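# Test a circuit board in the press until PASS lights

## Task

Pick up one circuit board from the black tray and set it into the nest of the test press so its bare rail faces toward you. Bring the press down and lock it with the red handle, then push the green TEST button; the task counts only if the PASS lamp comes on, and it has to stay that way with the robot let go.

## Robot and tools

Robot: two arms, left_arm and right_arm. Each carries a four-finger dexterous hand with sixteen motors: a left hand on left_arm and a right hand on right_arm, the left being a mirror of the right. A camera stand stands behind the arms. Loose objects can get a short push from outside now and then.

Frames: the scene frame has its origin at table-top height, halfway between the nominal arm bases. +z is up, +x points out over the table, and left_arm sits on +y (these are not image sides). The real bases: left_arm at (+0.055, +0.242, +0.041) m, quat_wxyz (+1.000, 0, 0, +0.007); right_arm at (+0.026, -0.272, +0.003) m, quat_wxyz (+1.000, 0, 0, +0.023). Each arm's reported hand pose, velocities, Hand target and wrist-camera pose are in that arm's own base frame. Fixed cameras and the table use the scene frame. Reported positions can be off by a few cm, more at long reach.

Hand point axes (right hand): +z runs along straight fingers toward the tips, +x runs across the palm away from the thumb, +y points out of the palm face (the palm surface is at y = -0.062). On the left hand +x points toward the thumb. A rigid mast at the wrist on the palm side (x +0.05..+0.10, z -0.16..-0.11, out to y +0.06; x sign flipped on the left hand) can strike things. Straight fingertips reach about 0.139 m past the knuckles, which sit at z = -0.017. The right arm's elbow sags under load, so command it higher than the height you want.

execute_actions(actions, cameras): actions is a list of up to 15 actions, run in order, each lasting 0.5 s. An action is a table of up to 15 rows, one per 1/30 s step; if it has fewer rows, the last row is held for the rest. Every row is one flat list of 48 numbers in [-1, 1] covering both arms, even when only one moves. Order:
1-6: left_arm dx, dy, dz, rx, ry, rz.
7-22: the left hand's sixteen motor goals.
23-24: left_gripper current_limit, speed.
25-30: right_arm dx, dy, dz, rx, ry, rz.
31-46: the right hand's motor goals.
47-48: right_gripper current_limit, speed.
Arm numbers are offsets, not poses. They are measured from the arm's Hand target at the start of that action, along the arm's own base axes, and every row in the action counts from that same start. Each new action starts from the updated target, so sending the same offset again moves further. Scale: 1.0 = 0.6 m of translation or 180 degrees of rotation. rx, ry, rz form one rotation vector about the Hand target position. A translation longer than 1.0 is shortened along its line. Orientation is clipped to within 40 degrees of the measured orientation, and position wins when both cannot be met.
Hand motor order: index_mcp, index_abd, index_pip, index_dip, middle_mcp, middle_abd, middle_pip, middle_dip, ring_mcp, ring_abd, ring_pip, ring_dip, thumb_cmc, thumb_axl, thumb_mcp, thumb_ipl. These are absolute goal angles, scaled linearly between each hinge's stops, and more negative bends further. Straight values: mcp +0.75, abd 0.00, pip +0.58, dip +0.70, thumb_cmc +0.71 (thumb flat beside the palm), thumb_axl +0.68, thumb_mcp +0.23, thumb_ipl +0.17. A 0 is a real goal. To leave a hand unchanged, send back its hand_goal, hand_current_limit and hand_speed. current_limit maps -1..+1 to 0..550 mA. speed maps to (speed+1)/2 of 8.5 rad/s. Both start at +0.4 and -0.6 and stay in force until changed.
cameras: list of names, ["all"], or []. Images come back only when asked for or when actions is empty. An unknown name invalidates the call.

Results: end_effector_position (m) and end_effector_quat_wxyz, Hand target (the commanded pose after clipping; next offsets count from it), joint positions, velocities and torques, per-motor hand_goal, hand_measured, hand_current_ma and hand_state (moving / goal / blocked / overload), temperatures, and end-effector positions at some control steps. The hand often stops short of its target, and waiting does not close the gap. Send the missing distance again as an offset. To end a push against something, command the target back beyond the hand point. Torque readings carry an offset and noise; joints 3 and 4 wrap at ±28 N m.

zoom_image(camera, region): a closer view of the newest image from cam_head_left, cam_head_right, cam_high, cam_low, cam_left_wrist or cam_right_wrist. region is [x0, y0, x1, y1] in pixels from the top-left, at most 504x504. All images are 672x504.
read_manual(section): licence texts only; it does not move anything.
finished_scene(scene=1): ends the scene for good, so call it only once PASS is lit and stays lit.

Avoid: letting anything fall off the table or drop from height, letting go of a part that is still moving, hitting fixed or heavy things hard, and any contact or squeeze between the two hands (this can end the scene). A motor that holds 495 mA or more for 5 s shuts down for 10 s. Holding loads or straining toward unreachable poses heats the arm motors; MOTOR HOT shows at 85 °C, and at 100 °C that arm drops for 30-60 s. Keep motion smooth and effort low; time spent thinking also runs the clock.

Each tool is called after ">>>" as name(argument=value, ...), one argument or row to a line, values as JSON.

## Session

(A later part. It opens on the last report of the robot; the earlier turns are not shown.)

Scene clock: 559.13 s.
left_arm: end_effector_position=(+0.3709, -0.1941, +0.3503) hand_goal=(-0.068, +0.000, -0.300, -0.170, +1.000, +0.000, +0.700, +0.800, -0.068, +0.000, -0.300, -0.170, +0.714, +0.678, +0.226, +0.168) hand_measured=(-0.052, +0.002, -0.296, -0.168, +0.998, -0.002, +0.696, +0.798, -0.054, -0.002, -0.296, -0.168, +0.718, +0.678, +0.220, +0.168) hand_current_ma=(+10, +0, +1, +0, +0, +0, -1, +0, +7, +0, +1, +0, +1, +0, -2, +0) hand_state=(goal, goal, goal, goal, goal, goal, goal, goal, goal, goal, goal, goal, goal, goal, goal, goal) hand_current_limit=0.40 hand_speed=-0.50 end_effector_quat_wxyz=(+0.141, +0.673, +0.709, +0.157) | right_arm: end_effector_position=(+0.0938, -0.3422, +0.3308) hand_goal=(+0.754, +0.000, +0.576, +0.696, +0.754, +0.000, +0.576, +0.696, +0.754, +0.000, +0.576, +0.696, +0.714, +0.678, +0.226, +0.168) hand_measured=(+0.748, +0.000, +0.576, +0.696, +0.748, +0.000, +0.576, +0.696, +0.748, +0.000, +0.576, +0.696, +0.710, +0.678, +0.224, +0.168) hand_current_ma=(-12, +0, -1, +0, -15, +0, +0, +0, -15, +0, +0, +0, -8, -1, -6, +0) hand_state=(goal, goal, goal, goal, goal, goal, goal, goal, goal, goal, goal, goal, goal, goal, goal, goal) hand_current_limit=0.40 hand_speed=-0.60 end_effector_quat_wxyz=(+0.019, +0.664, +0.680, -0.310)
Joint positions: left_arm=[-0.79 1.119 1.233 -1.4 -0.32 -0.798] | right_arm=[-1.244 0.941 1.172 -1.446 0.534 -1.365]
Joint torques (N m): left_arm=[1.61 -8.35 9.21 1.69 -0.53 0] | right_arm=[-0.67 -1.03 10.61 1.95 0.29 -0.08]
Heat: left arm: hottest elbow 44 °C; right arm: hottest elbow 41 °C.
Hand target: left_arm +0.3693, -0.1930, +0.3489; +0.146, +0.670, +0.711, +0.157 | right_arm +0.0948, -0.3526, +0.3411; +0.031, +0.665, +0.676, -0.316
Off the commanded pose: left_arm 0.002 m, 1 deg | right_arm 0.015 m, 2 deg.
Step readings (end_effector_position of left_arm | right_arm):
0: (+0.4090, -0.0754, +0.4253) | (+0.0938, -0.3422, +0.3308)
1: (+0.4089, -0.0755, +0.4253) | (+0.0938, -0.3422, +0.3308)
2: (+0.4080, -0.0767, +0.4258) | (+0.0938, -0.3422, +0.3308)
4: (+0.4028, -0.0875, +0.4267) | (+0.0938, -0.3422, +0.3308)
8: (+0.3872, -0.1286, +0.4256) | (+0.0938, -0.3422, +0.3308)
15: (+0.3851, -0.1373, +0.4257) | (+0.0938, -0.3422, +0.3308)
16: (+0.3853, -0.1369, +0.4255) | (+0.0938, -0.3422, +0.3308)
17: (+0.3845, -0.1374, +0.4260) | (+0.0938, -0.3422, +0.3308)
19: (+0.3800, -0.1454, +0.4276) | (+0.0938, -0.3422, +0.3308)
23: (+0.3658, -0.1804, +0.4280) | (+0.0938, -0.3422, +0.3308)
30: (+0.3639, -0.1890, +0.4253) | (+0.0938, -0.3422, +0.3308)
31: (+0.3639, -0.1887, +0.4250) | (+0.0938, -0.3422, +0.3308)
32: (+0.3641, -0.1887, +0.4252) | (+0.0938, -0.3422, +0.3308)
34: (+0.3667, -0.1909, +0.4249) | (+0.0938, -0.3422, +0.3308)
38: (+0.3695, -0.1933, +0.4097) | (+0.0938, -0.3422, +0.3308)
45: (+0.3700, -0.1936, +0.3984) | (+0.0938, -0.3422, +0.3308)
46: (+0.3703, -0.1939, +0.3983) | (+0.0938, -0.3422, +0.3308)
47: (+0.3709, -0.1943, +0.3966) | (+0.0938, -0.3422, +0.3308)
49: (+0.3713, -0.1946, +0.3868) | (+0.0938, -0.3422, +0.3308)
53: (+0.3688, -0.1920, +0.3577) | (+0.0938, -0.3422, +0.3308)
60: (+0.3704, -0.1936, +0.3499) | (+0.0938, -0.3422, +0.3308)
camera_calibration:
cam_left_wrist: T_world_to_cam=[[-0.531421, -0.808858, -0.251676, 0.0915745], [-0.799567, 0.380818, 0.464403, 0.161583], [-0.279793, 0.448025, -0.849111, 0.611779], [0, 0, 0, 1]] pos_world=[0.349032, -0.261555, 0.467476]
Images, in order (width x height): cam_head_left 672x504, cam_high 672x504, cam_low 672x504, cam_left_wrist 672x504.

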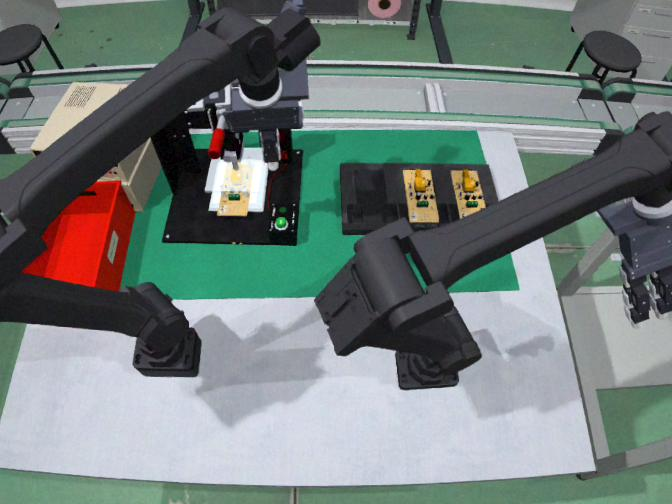

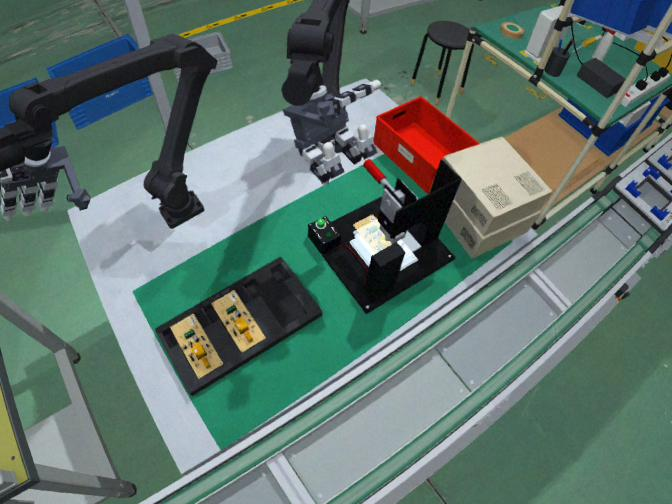

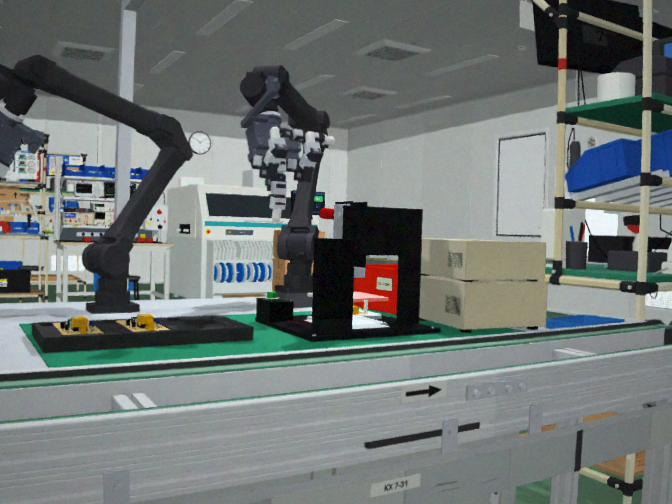

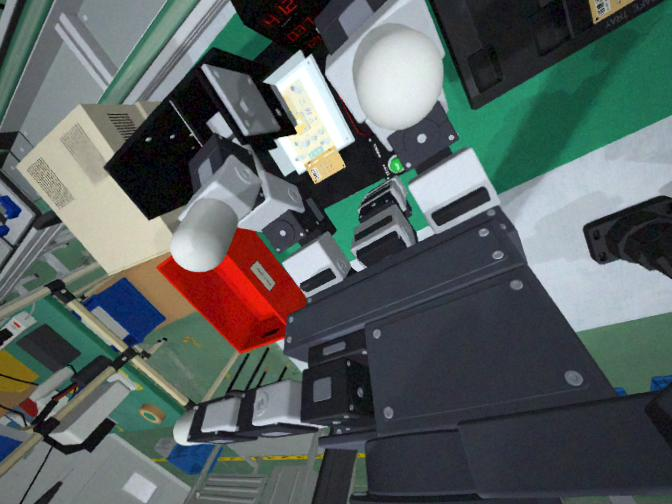

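>>> execute_actions(
  actions=[
    [[-0.014,-0.006,-0.09,0,0,0,-0.068,0,-0.3,-0.17,1.0,0,0.7,0.8,-0.068,0,-0.3,-0.17,0.714,0.678,0.226,0.168,0.4,-0.5,0,0,0,0,0,0,0.754,0,0.576,0.696,0.754,0,0.576,0.696,0.754,0,0.576,0.696,0.714,0.678,0.226,0.168,0.4,-0.6]],
    [[0,0,-0.09,0,0,0,-0.068,0,-0.3,-0.17,1.0,0,0.7,0.8,-0.068,0,-0.3,-0.17,0.714,0.678,0.226,0.168,0.4,-0.5,0,0,0,0,0,0,0.754,0,0.576,0.696,0.754,0,0.576,0.696,0.754,0,0.576,0.696,0.714,0.678,0.226,0.168,0.4,-0.6]],
  ],
  cameras=["cam_low","cam_head_left","cam_high","cam_left_wrist"],
)

>>> zoom_image(
  camera="cam_low",
  region=[220, 200, 340, 320],
)

>>> zoom_image(
  camera="cam_high",
  region=[270, 160, 380, 270],
)

>>> zoom_image(
  camera="cam_head_left",
  region=[230, 140, 330, 260],
)

Scene clock: 564.57 s.
left_arm: end_effector_position=(+0.3620, -0.1921, +0.2497) hand_goal=(-0.068, +0.000, -0.300, -0.170, +1.000, +0.000, +0.700, +0.800, -0.068, +0.000, -0.300, -0.170, +0.714, +0.678, +0.226, +0.168) hand_measured=(-0.052, +0.002, -0.296, -0.168, +0.998, -0.002, +0.696, +0.798, -0.054, -0.002, -0.296, -0.168, +0.718, +0.678, +0.220, +0.168) hand_current_ma=(+10, +0, +1, +0, +0, +0, +0, +0, +7, +0, +1, +0, +1, +0, -2, +0) hand_state=(goal, goal, goal, goal, goal, goal, goal, goal, goal, goal, goal, goal, goal, goal, goal, goal) hand_current_limit=0.40 hand_speed=-0.50 end_effector_quat_wxyz=(+0.151, +0.667, +0.713, +0.157) | right_arm: end_effector_position=(+0.0938, -0.3422, +0.3308) hand_goal=(+0.754, +0.000, +0.576, +0.696, +0.754, +0.000, +0.576, +0.696, +0.754, +0.000, +0.576, +0.696, +0.714, +0.678, +0.226, +0.168) hand_measured=(+0.748, +0.000, +0.576, +0.696, +0.748, +0.000, +0.576, +0.696, +0.748, +0.000, +0.576, +0.696, +0.710, +0.678, +0.224, +0.168) hand_current_ma=(-12, +0, -1, +0, -15, +0, +0, +0, -15, +0, +0, +0, -8, -1, -6, +0) hand_state=(goal, goal, goal, goal, goal, goal, goal, goal, goal, goal, goal, goal, goal, goal, goal, goal) hand_current_limit=0.40 hand_speed=-0.60 end_effector_quat_wxyz=(+0.019, +0.664, +0.680, -0.310)
Joint positions: left_arm=[-0.808 1.098 0.948 -1.125 -0.328 -0.825] | right_arm=[-1.244 0.941 1.172 -1.446 0.534 -1.365]
Joint torques (N m): left_arm=[0.91 -6.18 9.37 1.88 -0.56 0] | right_arm=[-0.56 -1.03 10.61 1.92 0.31 -0.07]
Heat: left arm: hottest elbow 44 °C; right arm: hottest elbow 41 °C.
Hand target: left_arm +0.3609, -0.1966, +0.2409; +0.146, +0.670, +0.711, +0.156 | right_arm +0.0948, -0.3526, +0.3411; +0.031, +0.665, +0.676, -0.316
Off the commanded pose: left_arm 0.010 m, 1 deg | right_arm 0.015 m, 2 deg.
Step readings (end_effector_position of left_arm | right_arm):
0: (+0.3709, -0.1941, +0.3503) | (+0.0938, -0.3422, +0.3308)
1: (+0.3709, -0.1941, +0.3498) | (+0.0938, -0.3422, +0.3308)
2: (+0.3714, -0.1943, +0.3480) | (+0.0938, -0.3422, +0.3308)
4: (+0.3704, -0.1945, +0.3370) | (+0.0938, -0.3422, +0.3308)
8: (+0.3637, -0.1914, +0.3050) | (+0.0938, -0.3422, +0.3308)
15: (+0.3631, -0.1937, +0.2968) | (+0.0938, -0.3422, +0.3308)
16: (+0.3634, -0.1940, +0.2967) | (+0.0938, -0.3422, +0.3308)
17: (+0.3641, -0.1946, +0.2952) | (+0.0938, -0.3422, +0.3308)
19: (+0.3652, -0.1955, +0.2857) | (+0.0938, -0.3422, +0.3308)
23: (+0.3604, -0.1904, +0.2557) | (+0.0938, -0.3422, +0.3308)
30: (+0.3614, -0.1915, +0.2492) | (+0.0938, -0.3422, +0.3308)
camera_calibration:
cam_left_wrist: T_world_to_cam=[[-0.52053, -0.81745, -0.246625, 0.0563159], [-0.809474, 0.380547, 0.447142, 0.208333], [-0.271664, 0.432388, -0.859791, 0.519714], [0, 0, 0, 1]] pos_world=[0.339142, -0.257963, 0.36758]
Images, in order (width x height): cam_head_left 672x504, cam_high 672x504, cam_low 672x504, cam_left_wrist 672x504.

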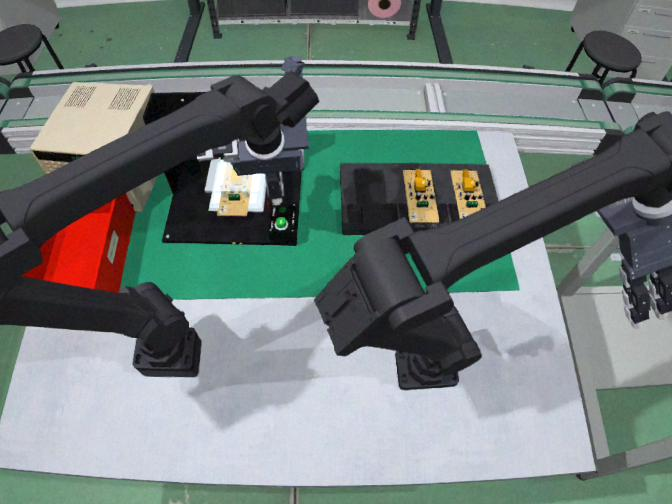

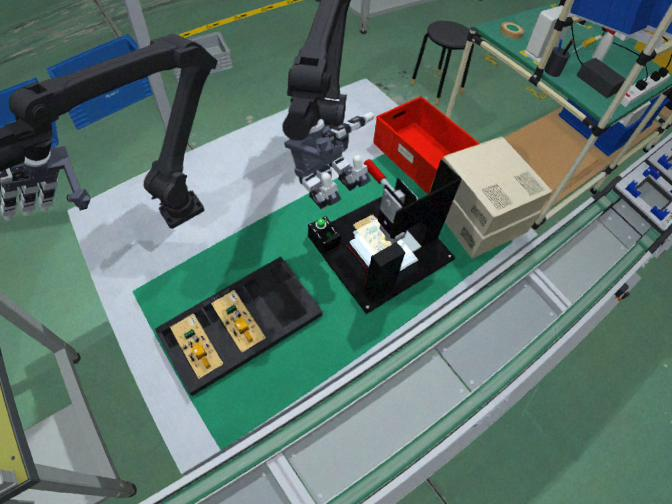

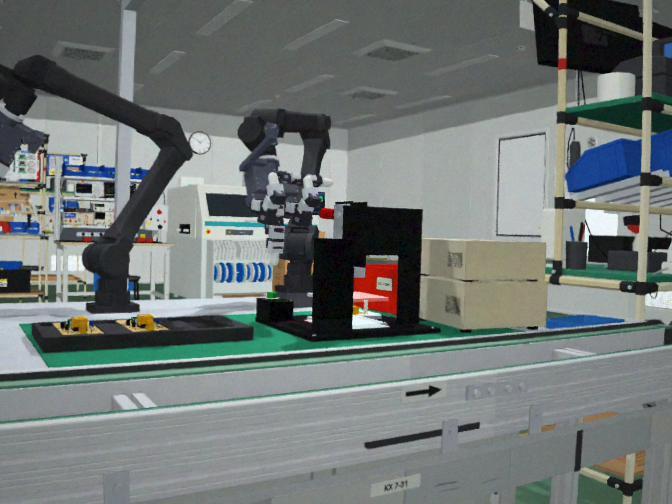

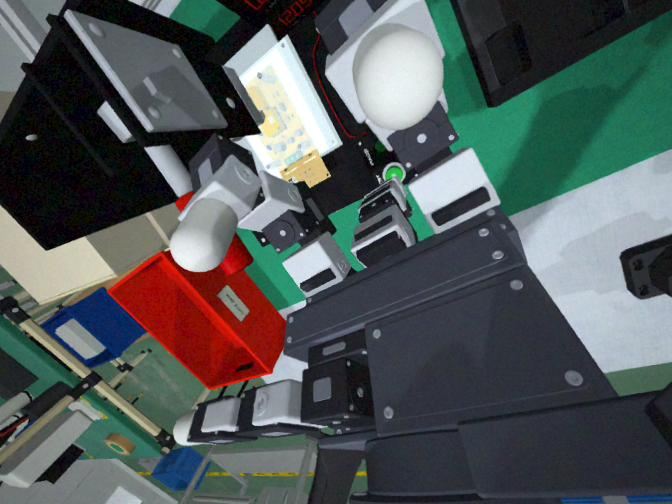

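Scaled by 4.200 from the camera's 672x504 image, which has a finer 960x720 frame.

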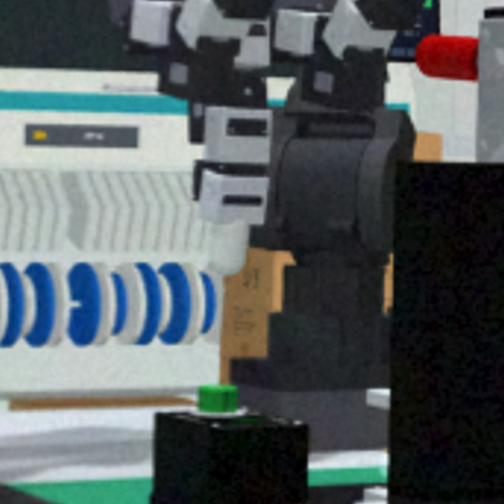

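Scaled by 4.582 from the camera's 672x504 image, which has a finer 960x720 frame.

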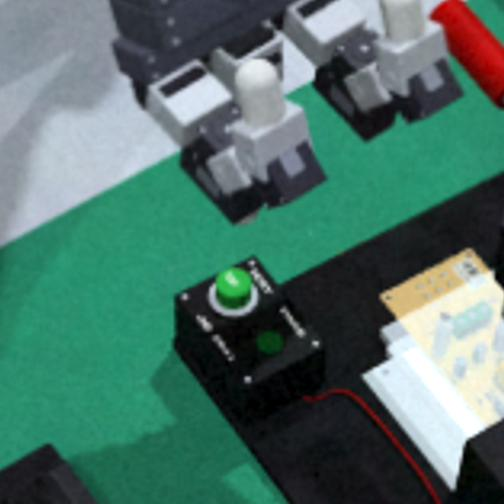

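Scaled by 4.200 from the camera's 672x504 image, which has a finer 960x720 frame.

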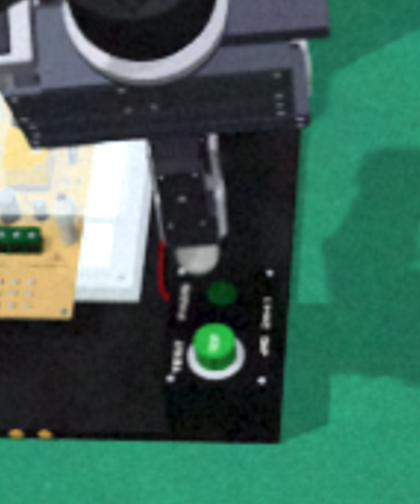

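>>> execute_actions(
  actions=[
    [[0.0,-0.008,-0.085,0,0,0,-0.068,0,-0.3,-0.17,1.0,0,0.7,0.8,-0.068,0,-0.3,-0.17,0.714,0.678,0.226,0.168,0.4,-0.5,0,0,0,0,0,0,0.754,0,0.576,0.696,0.754,0,0.576,0.696,0.754,0,0.576,0.696,0.714,0.678,0.226,0.168,0.4,-0.6]],
  ],
  cameras=["cam_low","cam_head_left","cam_high","cam_left_wrist"],
)

>>> zoom_image(
  camera="cam_low",
  region=[220, 200, 340, 320],
)

>>> zoom_image(
  camera="cam_high",
  region=[270, 160, 380, 270],
)

>>> zoom_image(
  camera="cam_head_left",
  region=[230, 140, 330, 260],
)

Scene clock: 570.73 s.
left_arm: end_effector_position=(+0.3621, -0.1979, +0.1992) hand_goal=(-0.068, +0.000, -0.300, -0.170, +1.000, +0.000, +0.700, +0.800, -0.068, +0.000, -0.300, -0.170, +0.714, +0.678, +0.226, +0.168) hand_measured=(-0.052, +0.002, -0.296, -0.168, +0.998, -0.002, +0.696, +0.798, -0.054, -0.002, -0.296, -0.168, +0.718, +0.678, +0.220, +0.168) hand_current_ma=(+10, +0, +1, +0, +0, +0, +0, +0, +7, +0, +1, +0, +1, +0, -2, +0) hand_state=(goal, goal, goal, goal, goal, goal, goal, goal, goal, goal, goal, goal, goal, goal, goal, goal) hand_current_limit=0.40 hand_speed=-0.50 end_effector_quat_wxyz=(+0.152, +0.668, +0.712, +0.156) | right_arm: end_effector_position=(+0.0938, -0.3422, +0.3308) hand_goal=(+0.754, +0.000, +0.576, +0.696, +0.754, +0.000, +0.576, +0.696, +0.754, +0.000, +0.576, +0.696, +0.714, +0.678, +0.226, +0.168) hand_measured=(+0.748, +0.000, +0.576, +0.696, +0.748, +0.000, +0.576, +0.696, +0.748, +0.000, +0.576, +0.696, +0.710, +0.678, +0.224, +0.168) hand_current_ma=(-12, +0, -1, +0, -15, +0, +0, +0, -15, +0, +0, +0, -8, -1, -6, +0) hand_state=(goal, goal, goal, goal, goal, goal, goal, goal, goal, goal, goal, goal, goal, goal, goal, goal) hand_current_limit=0.40 hand_speed=-0.60 end_effector_quat_wxyz=(+0.019, +0.664, +0.680, -0.310)
Joint positions: left_arm=[-0.82 1.142 0.844 -0.978 -0.33 -0.834] | right_arm=[-1.244 0.941 1.172 -1.446 0.534 -1.365]
Joint torques (N m): left_arm=[1.03 -6.36 9.2 1.83 -0.58 -0.02] | right_arm=[-0.67 -1.08 10.61 1.98 0.3 -0.08]
Heat: left arm: hottest elbow 44 °C; right arm: hottest elbow 41 °C.
Hand target: left_arm +0.3608, -0.2014, +0.1899; +0.146, +0.670, +0.711, +0.156 | right_arm +0.0948, -0.3526, +0.3411; +0.031, +0.665, +0.676, -0.316
Off the commanded pose: left_arm 0.010 m, 1 deg | right_arm 0.015 m, 2 deg.
Step readings (end_effector_position of left_arm | right_arm):
0: (+0.3620, -0.1921, +0.2497) | (+0.0938, -0.3422, +0.3308)
1: (+0.3621, -0.1922, +0.2496) | (+0.0938, -0.3422, +0.3308)
2: (+0.3626, -0.1929, +0.2481) | (+0.0938, -0.3422, +0.3308)
4: (+0.3636, -0.1949, +0.2412) | (+0.0938, -0.3422, +0.3308)
8: (+0.3593, -0.1944, +0.2130) | (+0.0938, -0.3422, +0.3308)
15: (+0.3613, -0.1971, +0.1985) | (+0.0938, -0.3422, +0.3308)
camera_calibration:
cam_left_wrist: T_world_to_cam=[[-0.522861, -0.815997, -0.246506, 0.0402618], [-0.808717, 0.383456, 0.446025, 0.233668], [-0.269431, 0.432563, -0.860405, 0.47812], [0, 0, 0, 1]] pos_world=[0.338843, -0.263565, 0.31708]
Images, in order (width x height): cam_head_left 672x504, cam_high 672x504, cam_low 672x504, cam_left_wrist 672x504.

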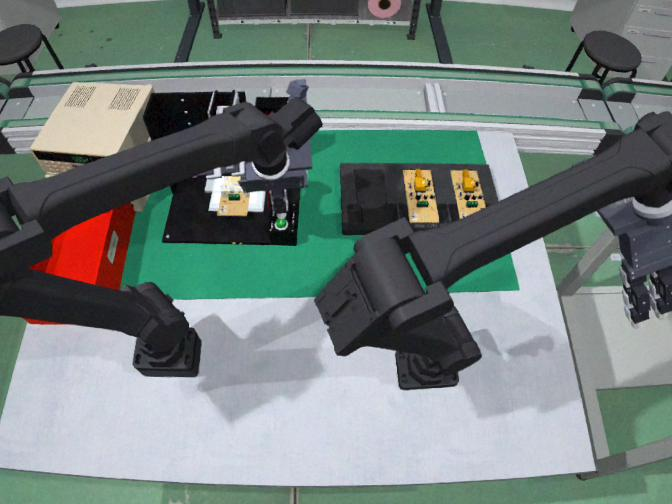

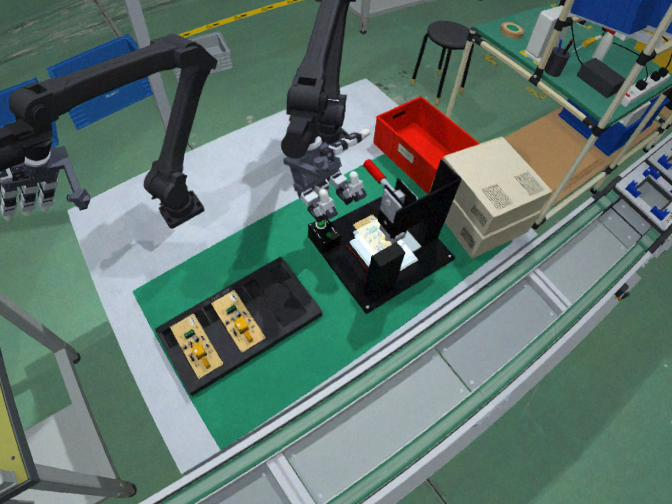

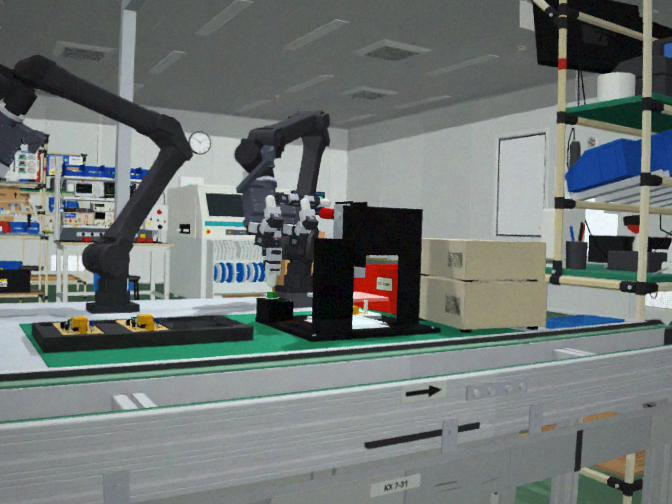

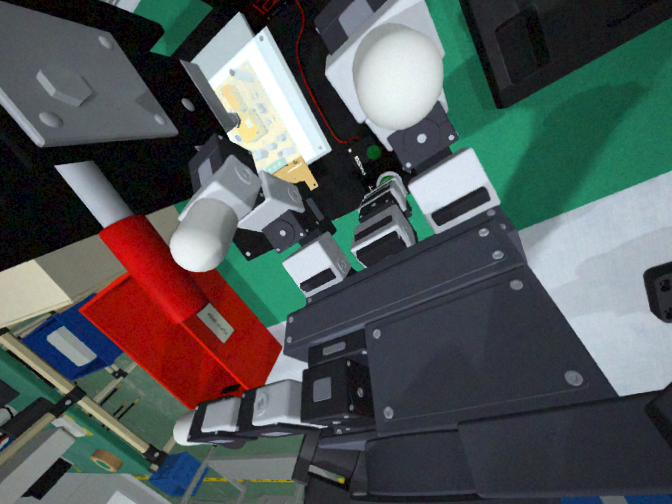

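Scaled by 4.200 from the camera's 672x504 image, which has a finer 960x720 frame.

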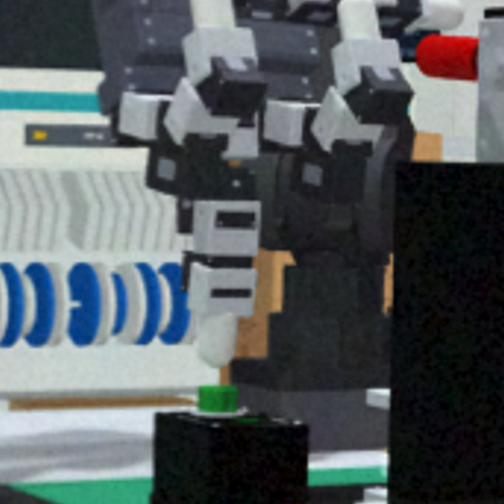

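Scaled by 4.582 from the camera's 672x504 image, which has a finer 960x720 frame.

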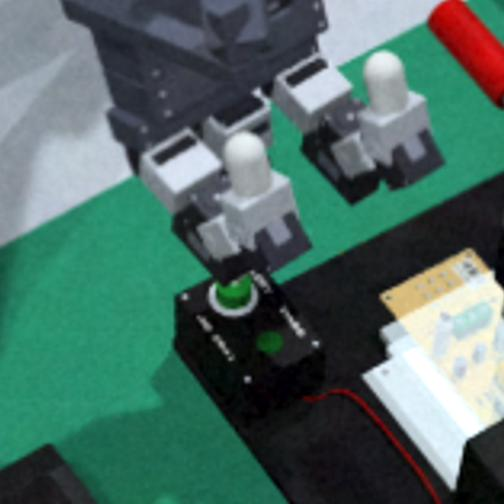

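Scaled by 4.200 from the camera's 672x504 image, which has a finer 960x720 frame.

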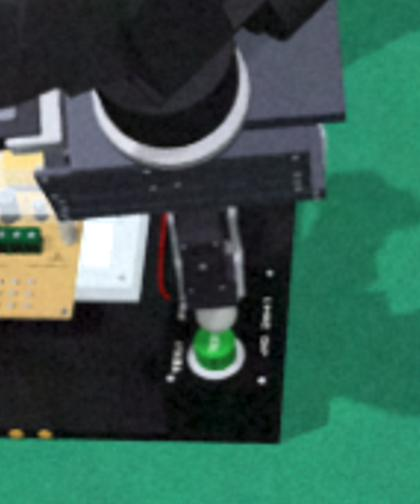

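>>> execute_actions(
  actions=[
    [[0.0,0,-0.035,0,0,0,-0.068,0,-0.3,-0.17,1.0,0,0.7,0.8,-0.068,0,-0.3,-0.17,0.714,0.678,0.226,0.168,0.7,-0.5,0,0,0,0,0,0,0.754,0,0.576,0.696,0.754,0,0.576,0.696,0.754,0,0.576,0.696,0.714,0.678,0.226,0.168,0.4,-0.6]],
    [[0.0,0,-0.02,0,0,0,-0.068,0,-0.3,-0.17,1.0,0,0.7,0.8,-0.068,0,-0.3,-0.17,0.714,0.678,0.226,0.168,0.7,-0.5,0,0,0,0,0,0,0.754,0,0.576,0.696,0.754,0,0.576,0.696,0.754,0,0.576,0.696,0.714,0.678,0.226,0.168,0.4,-0.6]],
  ],
  cameras=["cam_low","cam_head_left","cam_high"],
)

>>> zoom_image(
  camera="cam_low",
  region=[220, 200, 340, 320],
)

>>> zoom_image(
  camera="cam_high",
  region=[270, 160, 380, 270],
)

>>> zoom_image(
  camera="cam_head_left",
  region=[230, 140, 330, 260],
)

Scene clock: 573.63 s.
left_arm: end_effector_position=(+0.3649, -0.1995, +0.1842) hand_goal=(-0.068, +0.000, -0.300, -0.170, +1.000, +0.000, +0.700, +0.800, -0.068, +0.000, -0.300, -0.170, +0.714, +0.678, +0.226, +0.168) hand_measured=(-0.052, +0.002, -0.296, -0.168, +1.000, +0.026, +0.728, +0.814, -0.054, -0.002, -0.296, -0.168, +0.718, +0.678, +0.220, +0.168) hand_current_ma=(+10, +0, +1, +0, +0, +15, +23, +7, +7, +0, +1, +0, +1, +0, -2, +0) hand_state=(goal, goal, goal, goal, goal, blocked, blocked, goal, goal, goal, goal, goal, goal, goal, goal, goal) hand_current_limit=0.70 hand_speed=-0.50 end_effector_quat_wxyz=(+0.168, +0.663, +0.712, +0.158) | right_arm: end_effector_position=(+0.0938, -0.3422, +0.3308) hand_goal=(+0.754, +0.000, +0.576, +0.696, +0.754, +0.000, +0.576, +0.696, +0.754, +0.000, +0.576, +0.696, +0.714, +0.678, +0.226, +0.168) hand_measured=(+0.748, +0.000, +0.576, +0.696, +0.748, +0.000, +0.576, +0.696, +0.748, +0.000, +0.576, +0.696, +0.710, +0.678, +0.224, +0.168) hand_current_ma=(-12, +0, -1, +0, -15, +0, +0, +0, -15, +0, +0, +0, -8, -1, -6, +0) hand_state=(goal, goal, goal, goal, goal, goal, goal, goal, goal, goal, goal, goal, goal, goal, goal, goal) hand_current_limit=0.40 hand_speed=-0.60 end_effector_quat_wxyz=(+0.019, +0.664, +0.680, -0.310)
Joint positions: left_arm=[-0.82 1.152 0.799 -0.889 -0.337 -0.835] | right_arm=[-1.244 0.941 1.172 -1.446 0.534 -1.365]
Joint torques (N m): left_arm=[1.03 -4.37 7.56 2.17 -0.32 0] | right_arm=[-0.56 -1.26 10.58 1.95 0.31 -0.07]
Heat: left arm: hottest elbow 44 °C; right arm: hottest elbow 41 °C.
Hand target: left_arm +0.3608, -0.2014, +0.1569; +0.146, +0.670, +0.711, +0.156 | right_arm +0.0948, -0.3526, +0.3411; +0.031, +0.665, +0.676, -0.316
Off the commanded pose: left_arm 0.028 m, 3 deg | right_arm 0.015 m, 2 deg.
Step readings (end_effector_position of left_arm | right_arm):
0: (+0.3621, -0.1979, +0.1992) | (+0.0938, -0.3422, +0.3308)
1: (+0.3622, -0.1980, +0.1992) | (+0.0938, -0.3422, +0.3308)
2: (+0.3626, -0.1984, +0.1990) | (+0.0938, -0.3422, +0.3308)
4: (+0.3636, -0.1993, +0.1974) | (+0.0938, -0.3422, +0.3308)
8: (+0.3628, -0.1985, +0.1878) | (+0.0938, -0.3422, +0.3308)
15: (+0.3638, -0.1991, +0.1872) | (+0.0938, -0.3422, +0.3308)
16: (+0.3638, -0.1991, +0.1872) | (+0.0938, -0.3422, +0.3308)
17: (+0.3639, -0.1991, +0.1868) | (+0.0938, -0.3422, +0.3308)
19: (+0.3642, -0.1993, +0.1858) | (+0.0938, -0.3422, +0.3308)
23: (+0.3645, -0.1992, +0.1842) | (+0.0938, -0.3422, +0.3308)
30: (+0.3649, -0.1995, +0.1844) | (+0.0938, -0.3422, +0.3308)
Images, in order (width x height): cam_head_left 672x504, cam_high 672x504, cam_low 672x504.

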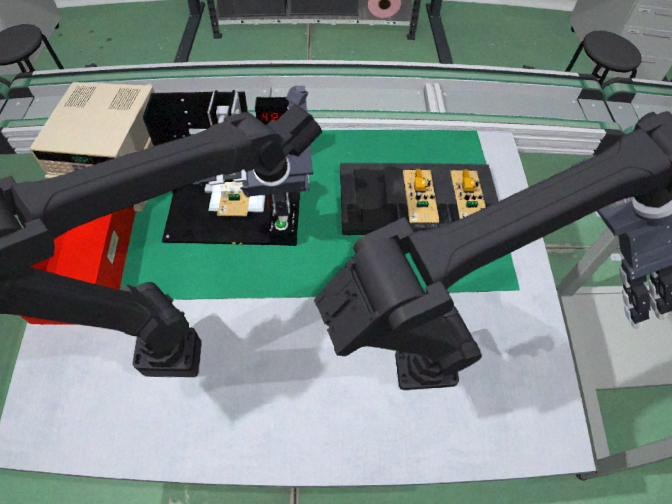

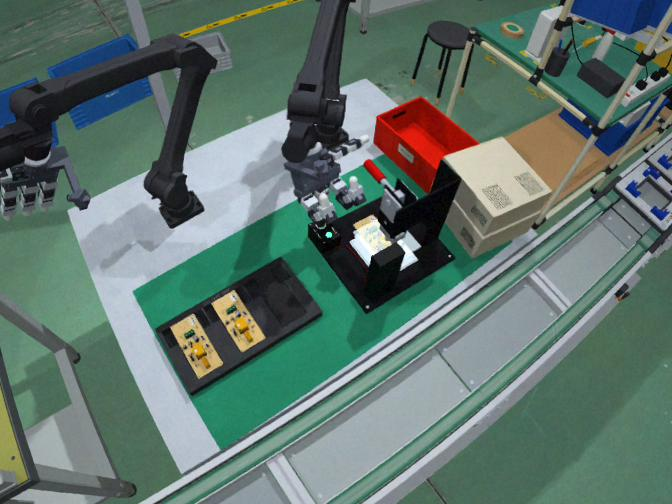

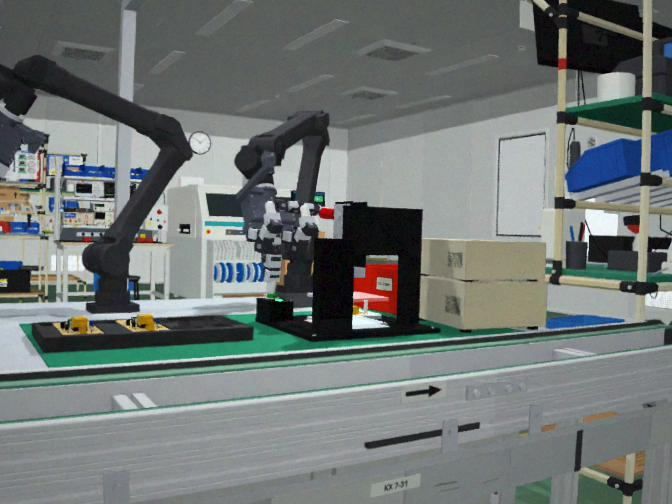

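Scaled by 4.200 from the camera's 672x504 image, which has a finer 960x720 frame.

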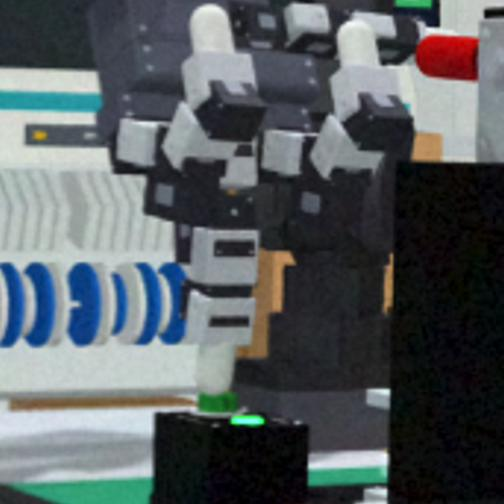

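Scaled by 4.582 from the camera's 672x504 image, which has a finer 960x720 frame.

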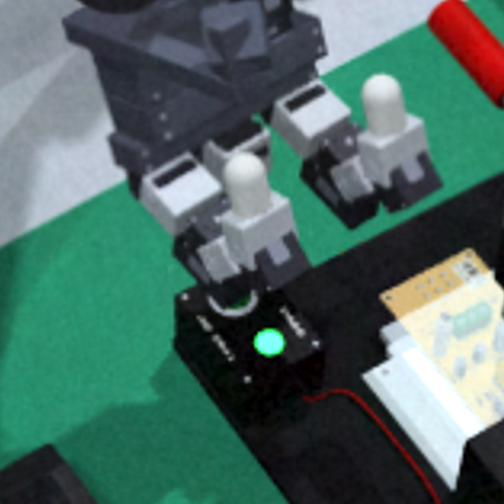

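Scaled by 4.200 from the camera's 672x504 image, which has a finer 960x720 frame.

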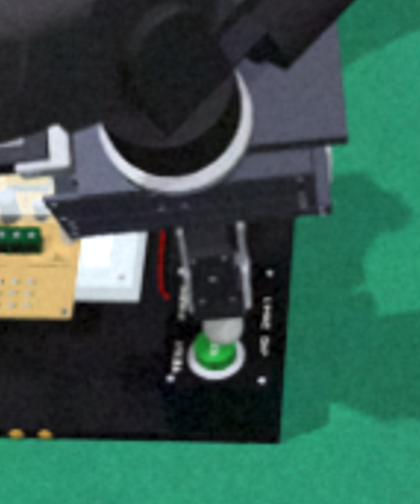

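PASS lamp is lit. I'll lift the finger straight off and confirm it stays lit.

>>> execute_actions(
  actions=[
    [[0.0,0,0.08,0,0,0,-0.068,0,-0.3,-0.17,1.0,0,0.7,0.8,-0.068,0,-0.3,-0.17,0.714,0.678,0.226,0.168,0.4,-0.5,0,0,0,0,0,0,0.754,0,0.576,0.696,0.754,0,0.576,0.696,0.754,0,0.576,0.696,0.714,0.678,0.226,0.168,0.4,-0.6]],
    [[0.0,0,0.08,0,0,0,-0.068,0,-0.3,-0.17,1.0,0,0.7,0.8,-0.068,0,-0.3,-0.17,0.714,0.678,0.226,0.168,0.4,-0.5,0,0,0,0,0,0,0.754,0,0.576,0.696,0.754,0,0.576,0.696,0.754,0,0.576,0.696,0.714,0.678,0.226,0.168,0.4,-0.6]],
    [[0.0,0,0.08,0,0,0,-0.068,0,-0.3,-0.17,1.0,0,0.7,0.8,-0.068,0,-0.3,-0.17,0.714,0.678,0.226,0.168,0.4,-0.5,0,0,0,0,0,0,0.754,0,0.576,0.696,0.754,0,0.576,0.696,0.754,0,0.576,0.696,0.714,0.678,0.226,0.168,0.4,-0.6]],
  ],
  cameras=["cam_low","cam_head_left","cam_high"],
)

>>> zoom_image(
  camera="cam_high",
  region=[270, 140, 450, 300],
)

>>> zoom_image(
  camera="cam_head_left",
  region=[180, 80, 330, 260],
)

Scene clock: 576.90 s.
left_arm: end_effector_position=(+0.3560, -0.1910, +0.2769) hand_goal=(-0.068, +0.000, -0.300, -0.170, +1.000, +0.000, +0.700, +0.800, -0.068, +0.000, -0.300, -0.170, +0.714, +0.678, +0.226, +0.168) hand_measured=(-0.052, +0.002, -0.296, -0.168, +0.996, -0.002, +0.696, +0.798, -0.054, -0.002, -0.296, -0.168, +0.718, +0.678, +0.220, +0.168) hand_current_ma=(+10, +0, +1, +0, -1, +0, -1, +0, +7, +0, +1, +0, +1, +0, -2, +0) hand_state=(goal, goal, goal, goal, goal, goal, goal, goal, goal, goal, goal, goal, goal, goal, goal, goal) hand_current_limit=0.40 hand_speed=-0.50 end_effector_quat_wxyz=(+0.124, +0.673, +0.712, +0.160) | right_arm: end_effector_position=(+0.0938, -0.3422, +0.3308) hand_goal=(+0.754, +0.000, +0.576, +0.696, +0.754, +0.000, +0.576, +0.696, +0.754, +0.000, +0.576, +0.696, +0.714, +0.678, +0.226, +0.168) hand_measured=(+0.748, +0.000, +0.576, +0.696, +0.748, +0.000, +0.576, +0.696, +0.748, +0.000, +0.576, +0.696, +0.710, +0.678, +0.224, +0.168) hand_current_ma=(-12, +0, -1, +0, -15, +0, +0, +0, -15, +0, +0, +0, -8, -1, -6, +0) hand_state=(goal, goal, goal, goal, goal, goal, goal, goal, goal, goal, goal, goal, goal, goal, goal, goal) hand_current_limit=0.40 hand_speed=-0.60 end_effector_quat_wxyz=(+0.019, +0.664, +0.680, -0.310)
Joint positions: left_arm=[-0.821 1.105 1.038 -1.266 -0.334 -0.838] | right_arm=[-1.244 0.941 1.172 -1.446 0.534 -1.365]
Joint torques (N m): left_arm=[1.08 -7.47 14.32 0.84 -0.42 0.02] | right_arm=[-0.56 -1.2 10.59 1.94 0.3 -0.07]
Heat: left arm: hottest elbow 44 °C; right arm: hottest elbow 41 °C.
Hand target: left_arm +0.3608, -0.2015, +0.3009; +0.146, +0.670, +0.711, +0.156 | right_arm +0.0948, -0.3526, +0.3411; +0.031, +0.665, +0.676, -0.316
Off the commanded pose: left_arm 0.027 m, 3 deg | right_arm 0.015 m, 2 deg.
Step readings (end_effector_position of left_arm | right_arm):
0: (+0.3649, -0.1995, +0.1842) | (+0.0938, -0.3422, +0.3308)
1: (+0.3649, -0.1995, +0.1842) | (+0.0938, -0.3422, +0.3308)
2: (+0.3645, -0.1990, +0.1839) | (+0.0938, -0.3422, +0.3308)
4: (+0.3628, -0.1972, +0.1839) | (+0.0938, -0.3422, +0.3308)
8: (+0.3600, -0.1950, +0.1870) | (+0.0938, -0.3422, +0.3308)
15: (+0.3573, -0.1921, +0.1866) | (+0.0938, -0.3422, +0.3308)
16: (+0.3572, -0.1920, +0.1867) | (+0.0938, -0.3422, +0.3308)
17: (+0.3565, -0.1913, +0.1877) | (+0.0938, -0.3422, +0.3308)
19: (+0.3536, -0.1881, +0.1914) | (+0.0938, -0.3422, +0.3308)
23: (+0.3526, -0.1871, +0.2098) | (+0.0938, -0.3422, +0.3308)
30: (+0.3554, -0.1901, +0.2306) | (+0.0938, -0.3422, +0.3308)
31: (+0.3551, -0.1899, +0.2306) | (+0.0938, -0.3422, +0.3308)
32: (+0.3542, -0.1890, +0.2311) | (+0.0938, -0.3422, +0.3308)
34: (+0.3519, -0.1866, +0.2359) | (+0.0938, -0.3422, +0.3308)
38: (+0.3545, -0.1894, +0.2584) | (+0.0938, -0.3422, +0.3308)
45: (+0.3568, -0.1918, +0.2774) | (+0.0938, -0.3422, +0.3308)
Images, in order (width x height): cam_head_left 672x504, cam_high 672x504, cam_low 672x504.

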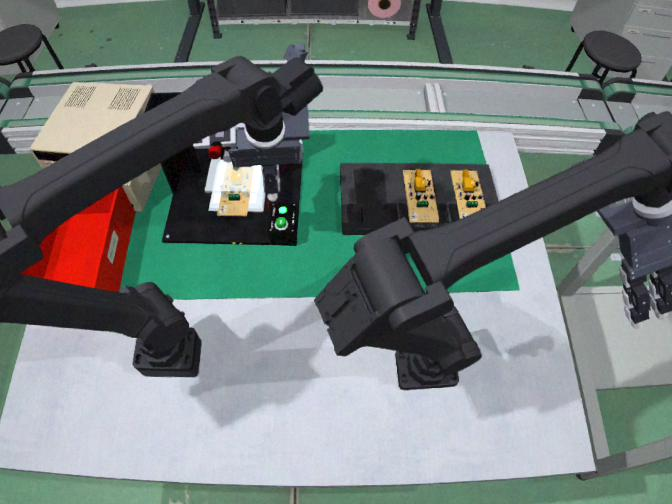

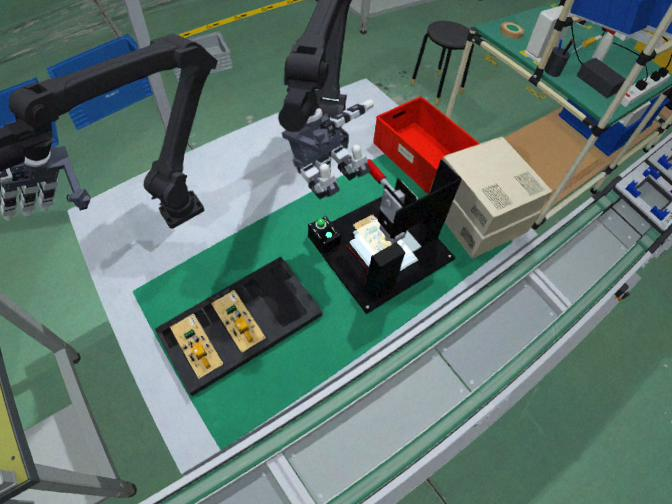

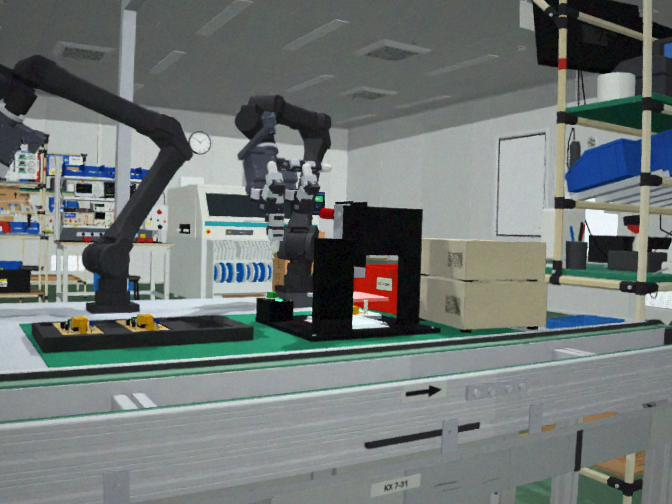

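Scaled by 2.800 from the camera's 672x504 image, which has a finer 960x720 frame.

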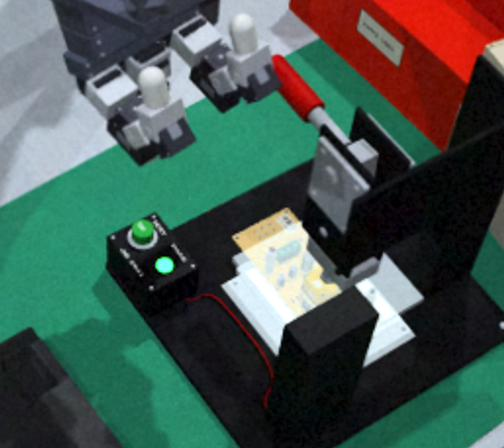

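Scaled by 2.800 from the camera's 672x504 image, which has a finer 960x720 frame.

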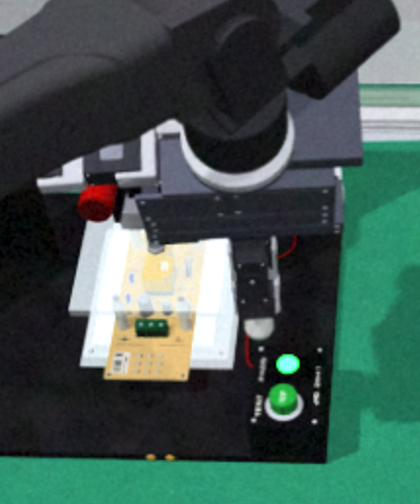

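>>> finished_scene(
  scene=1,
)

The scene is finished: the task was done.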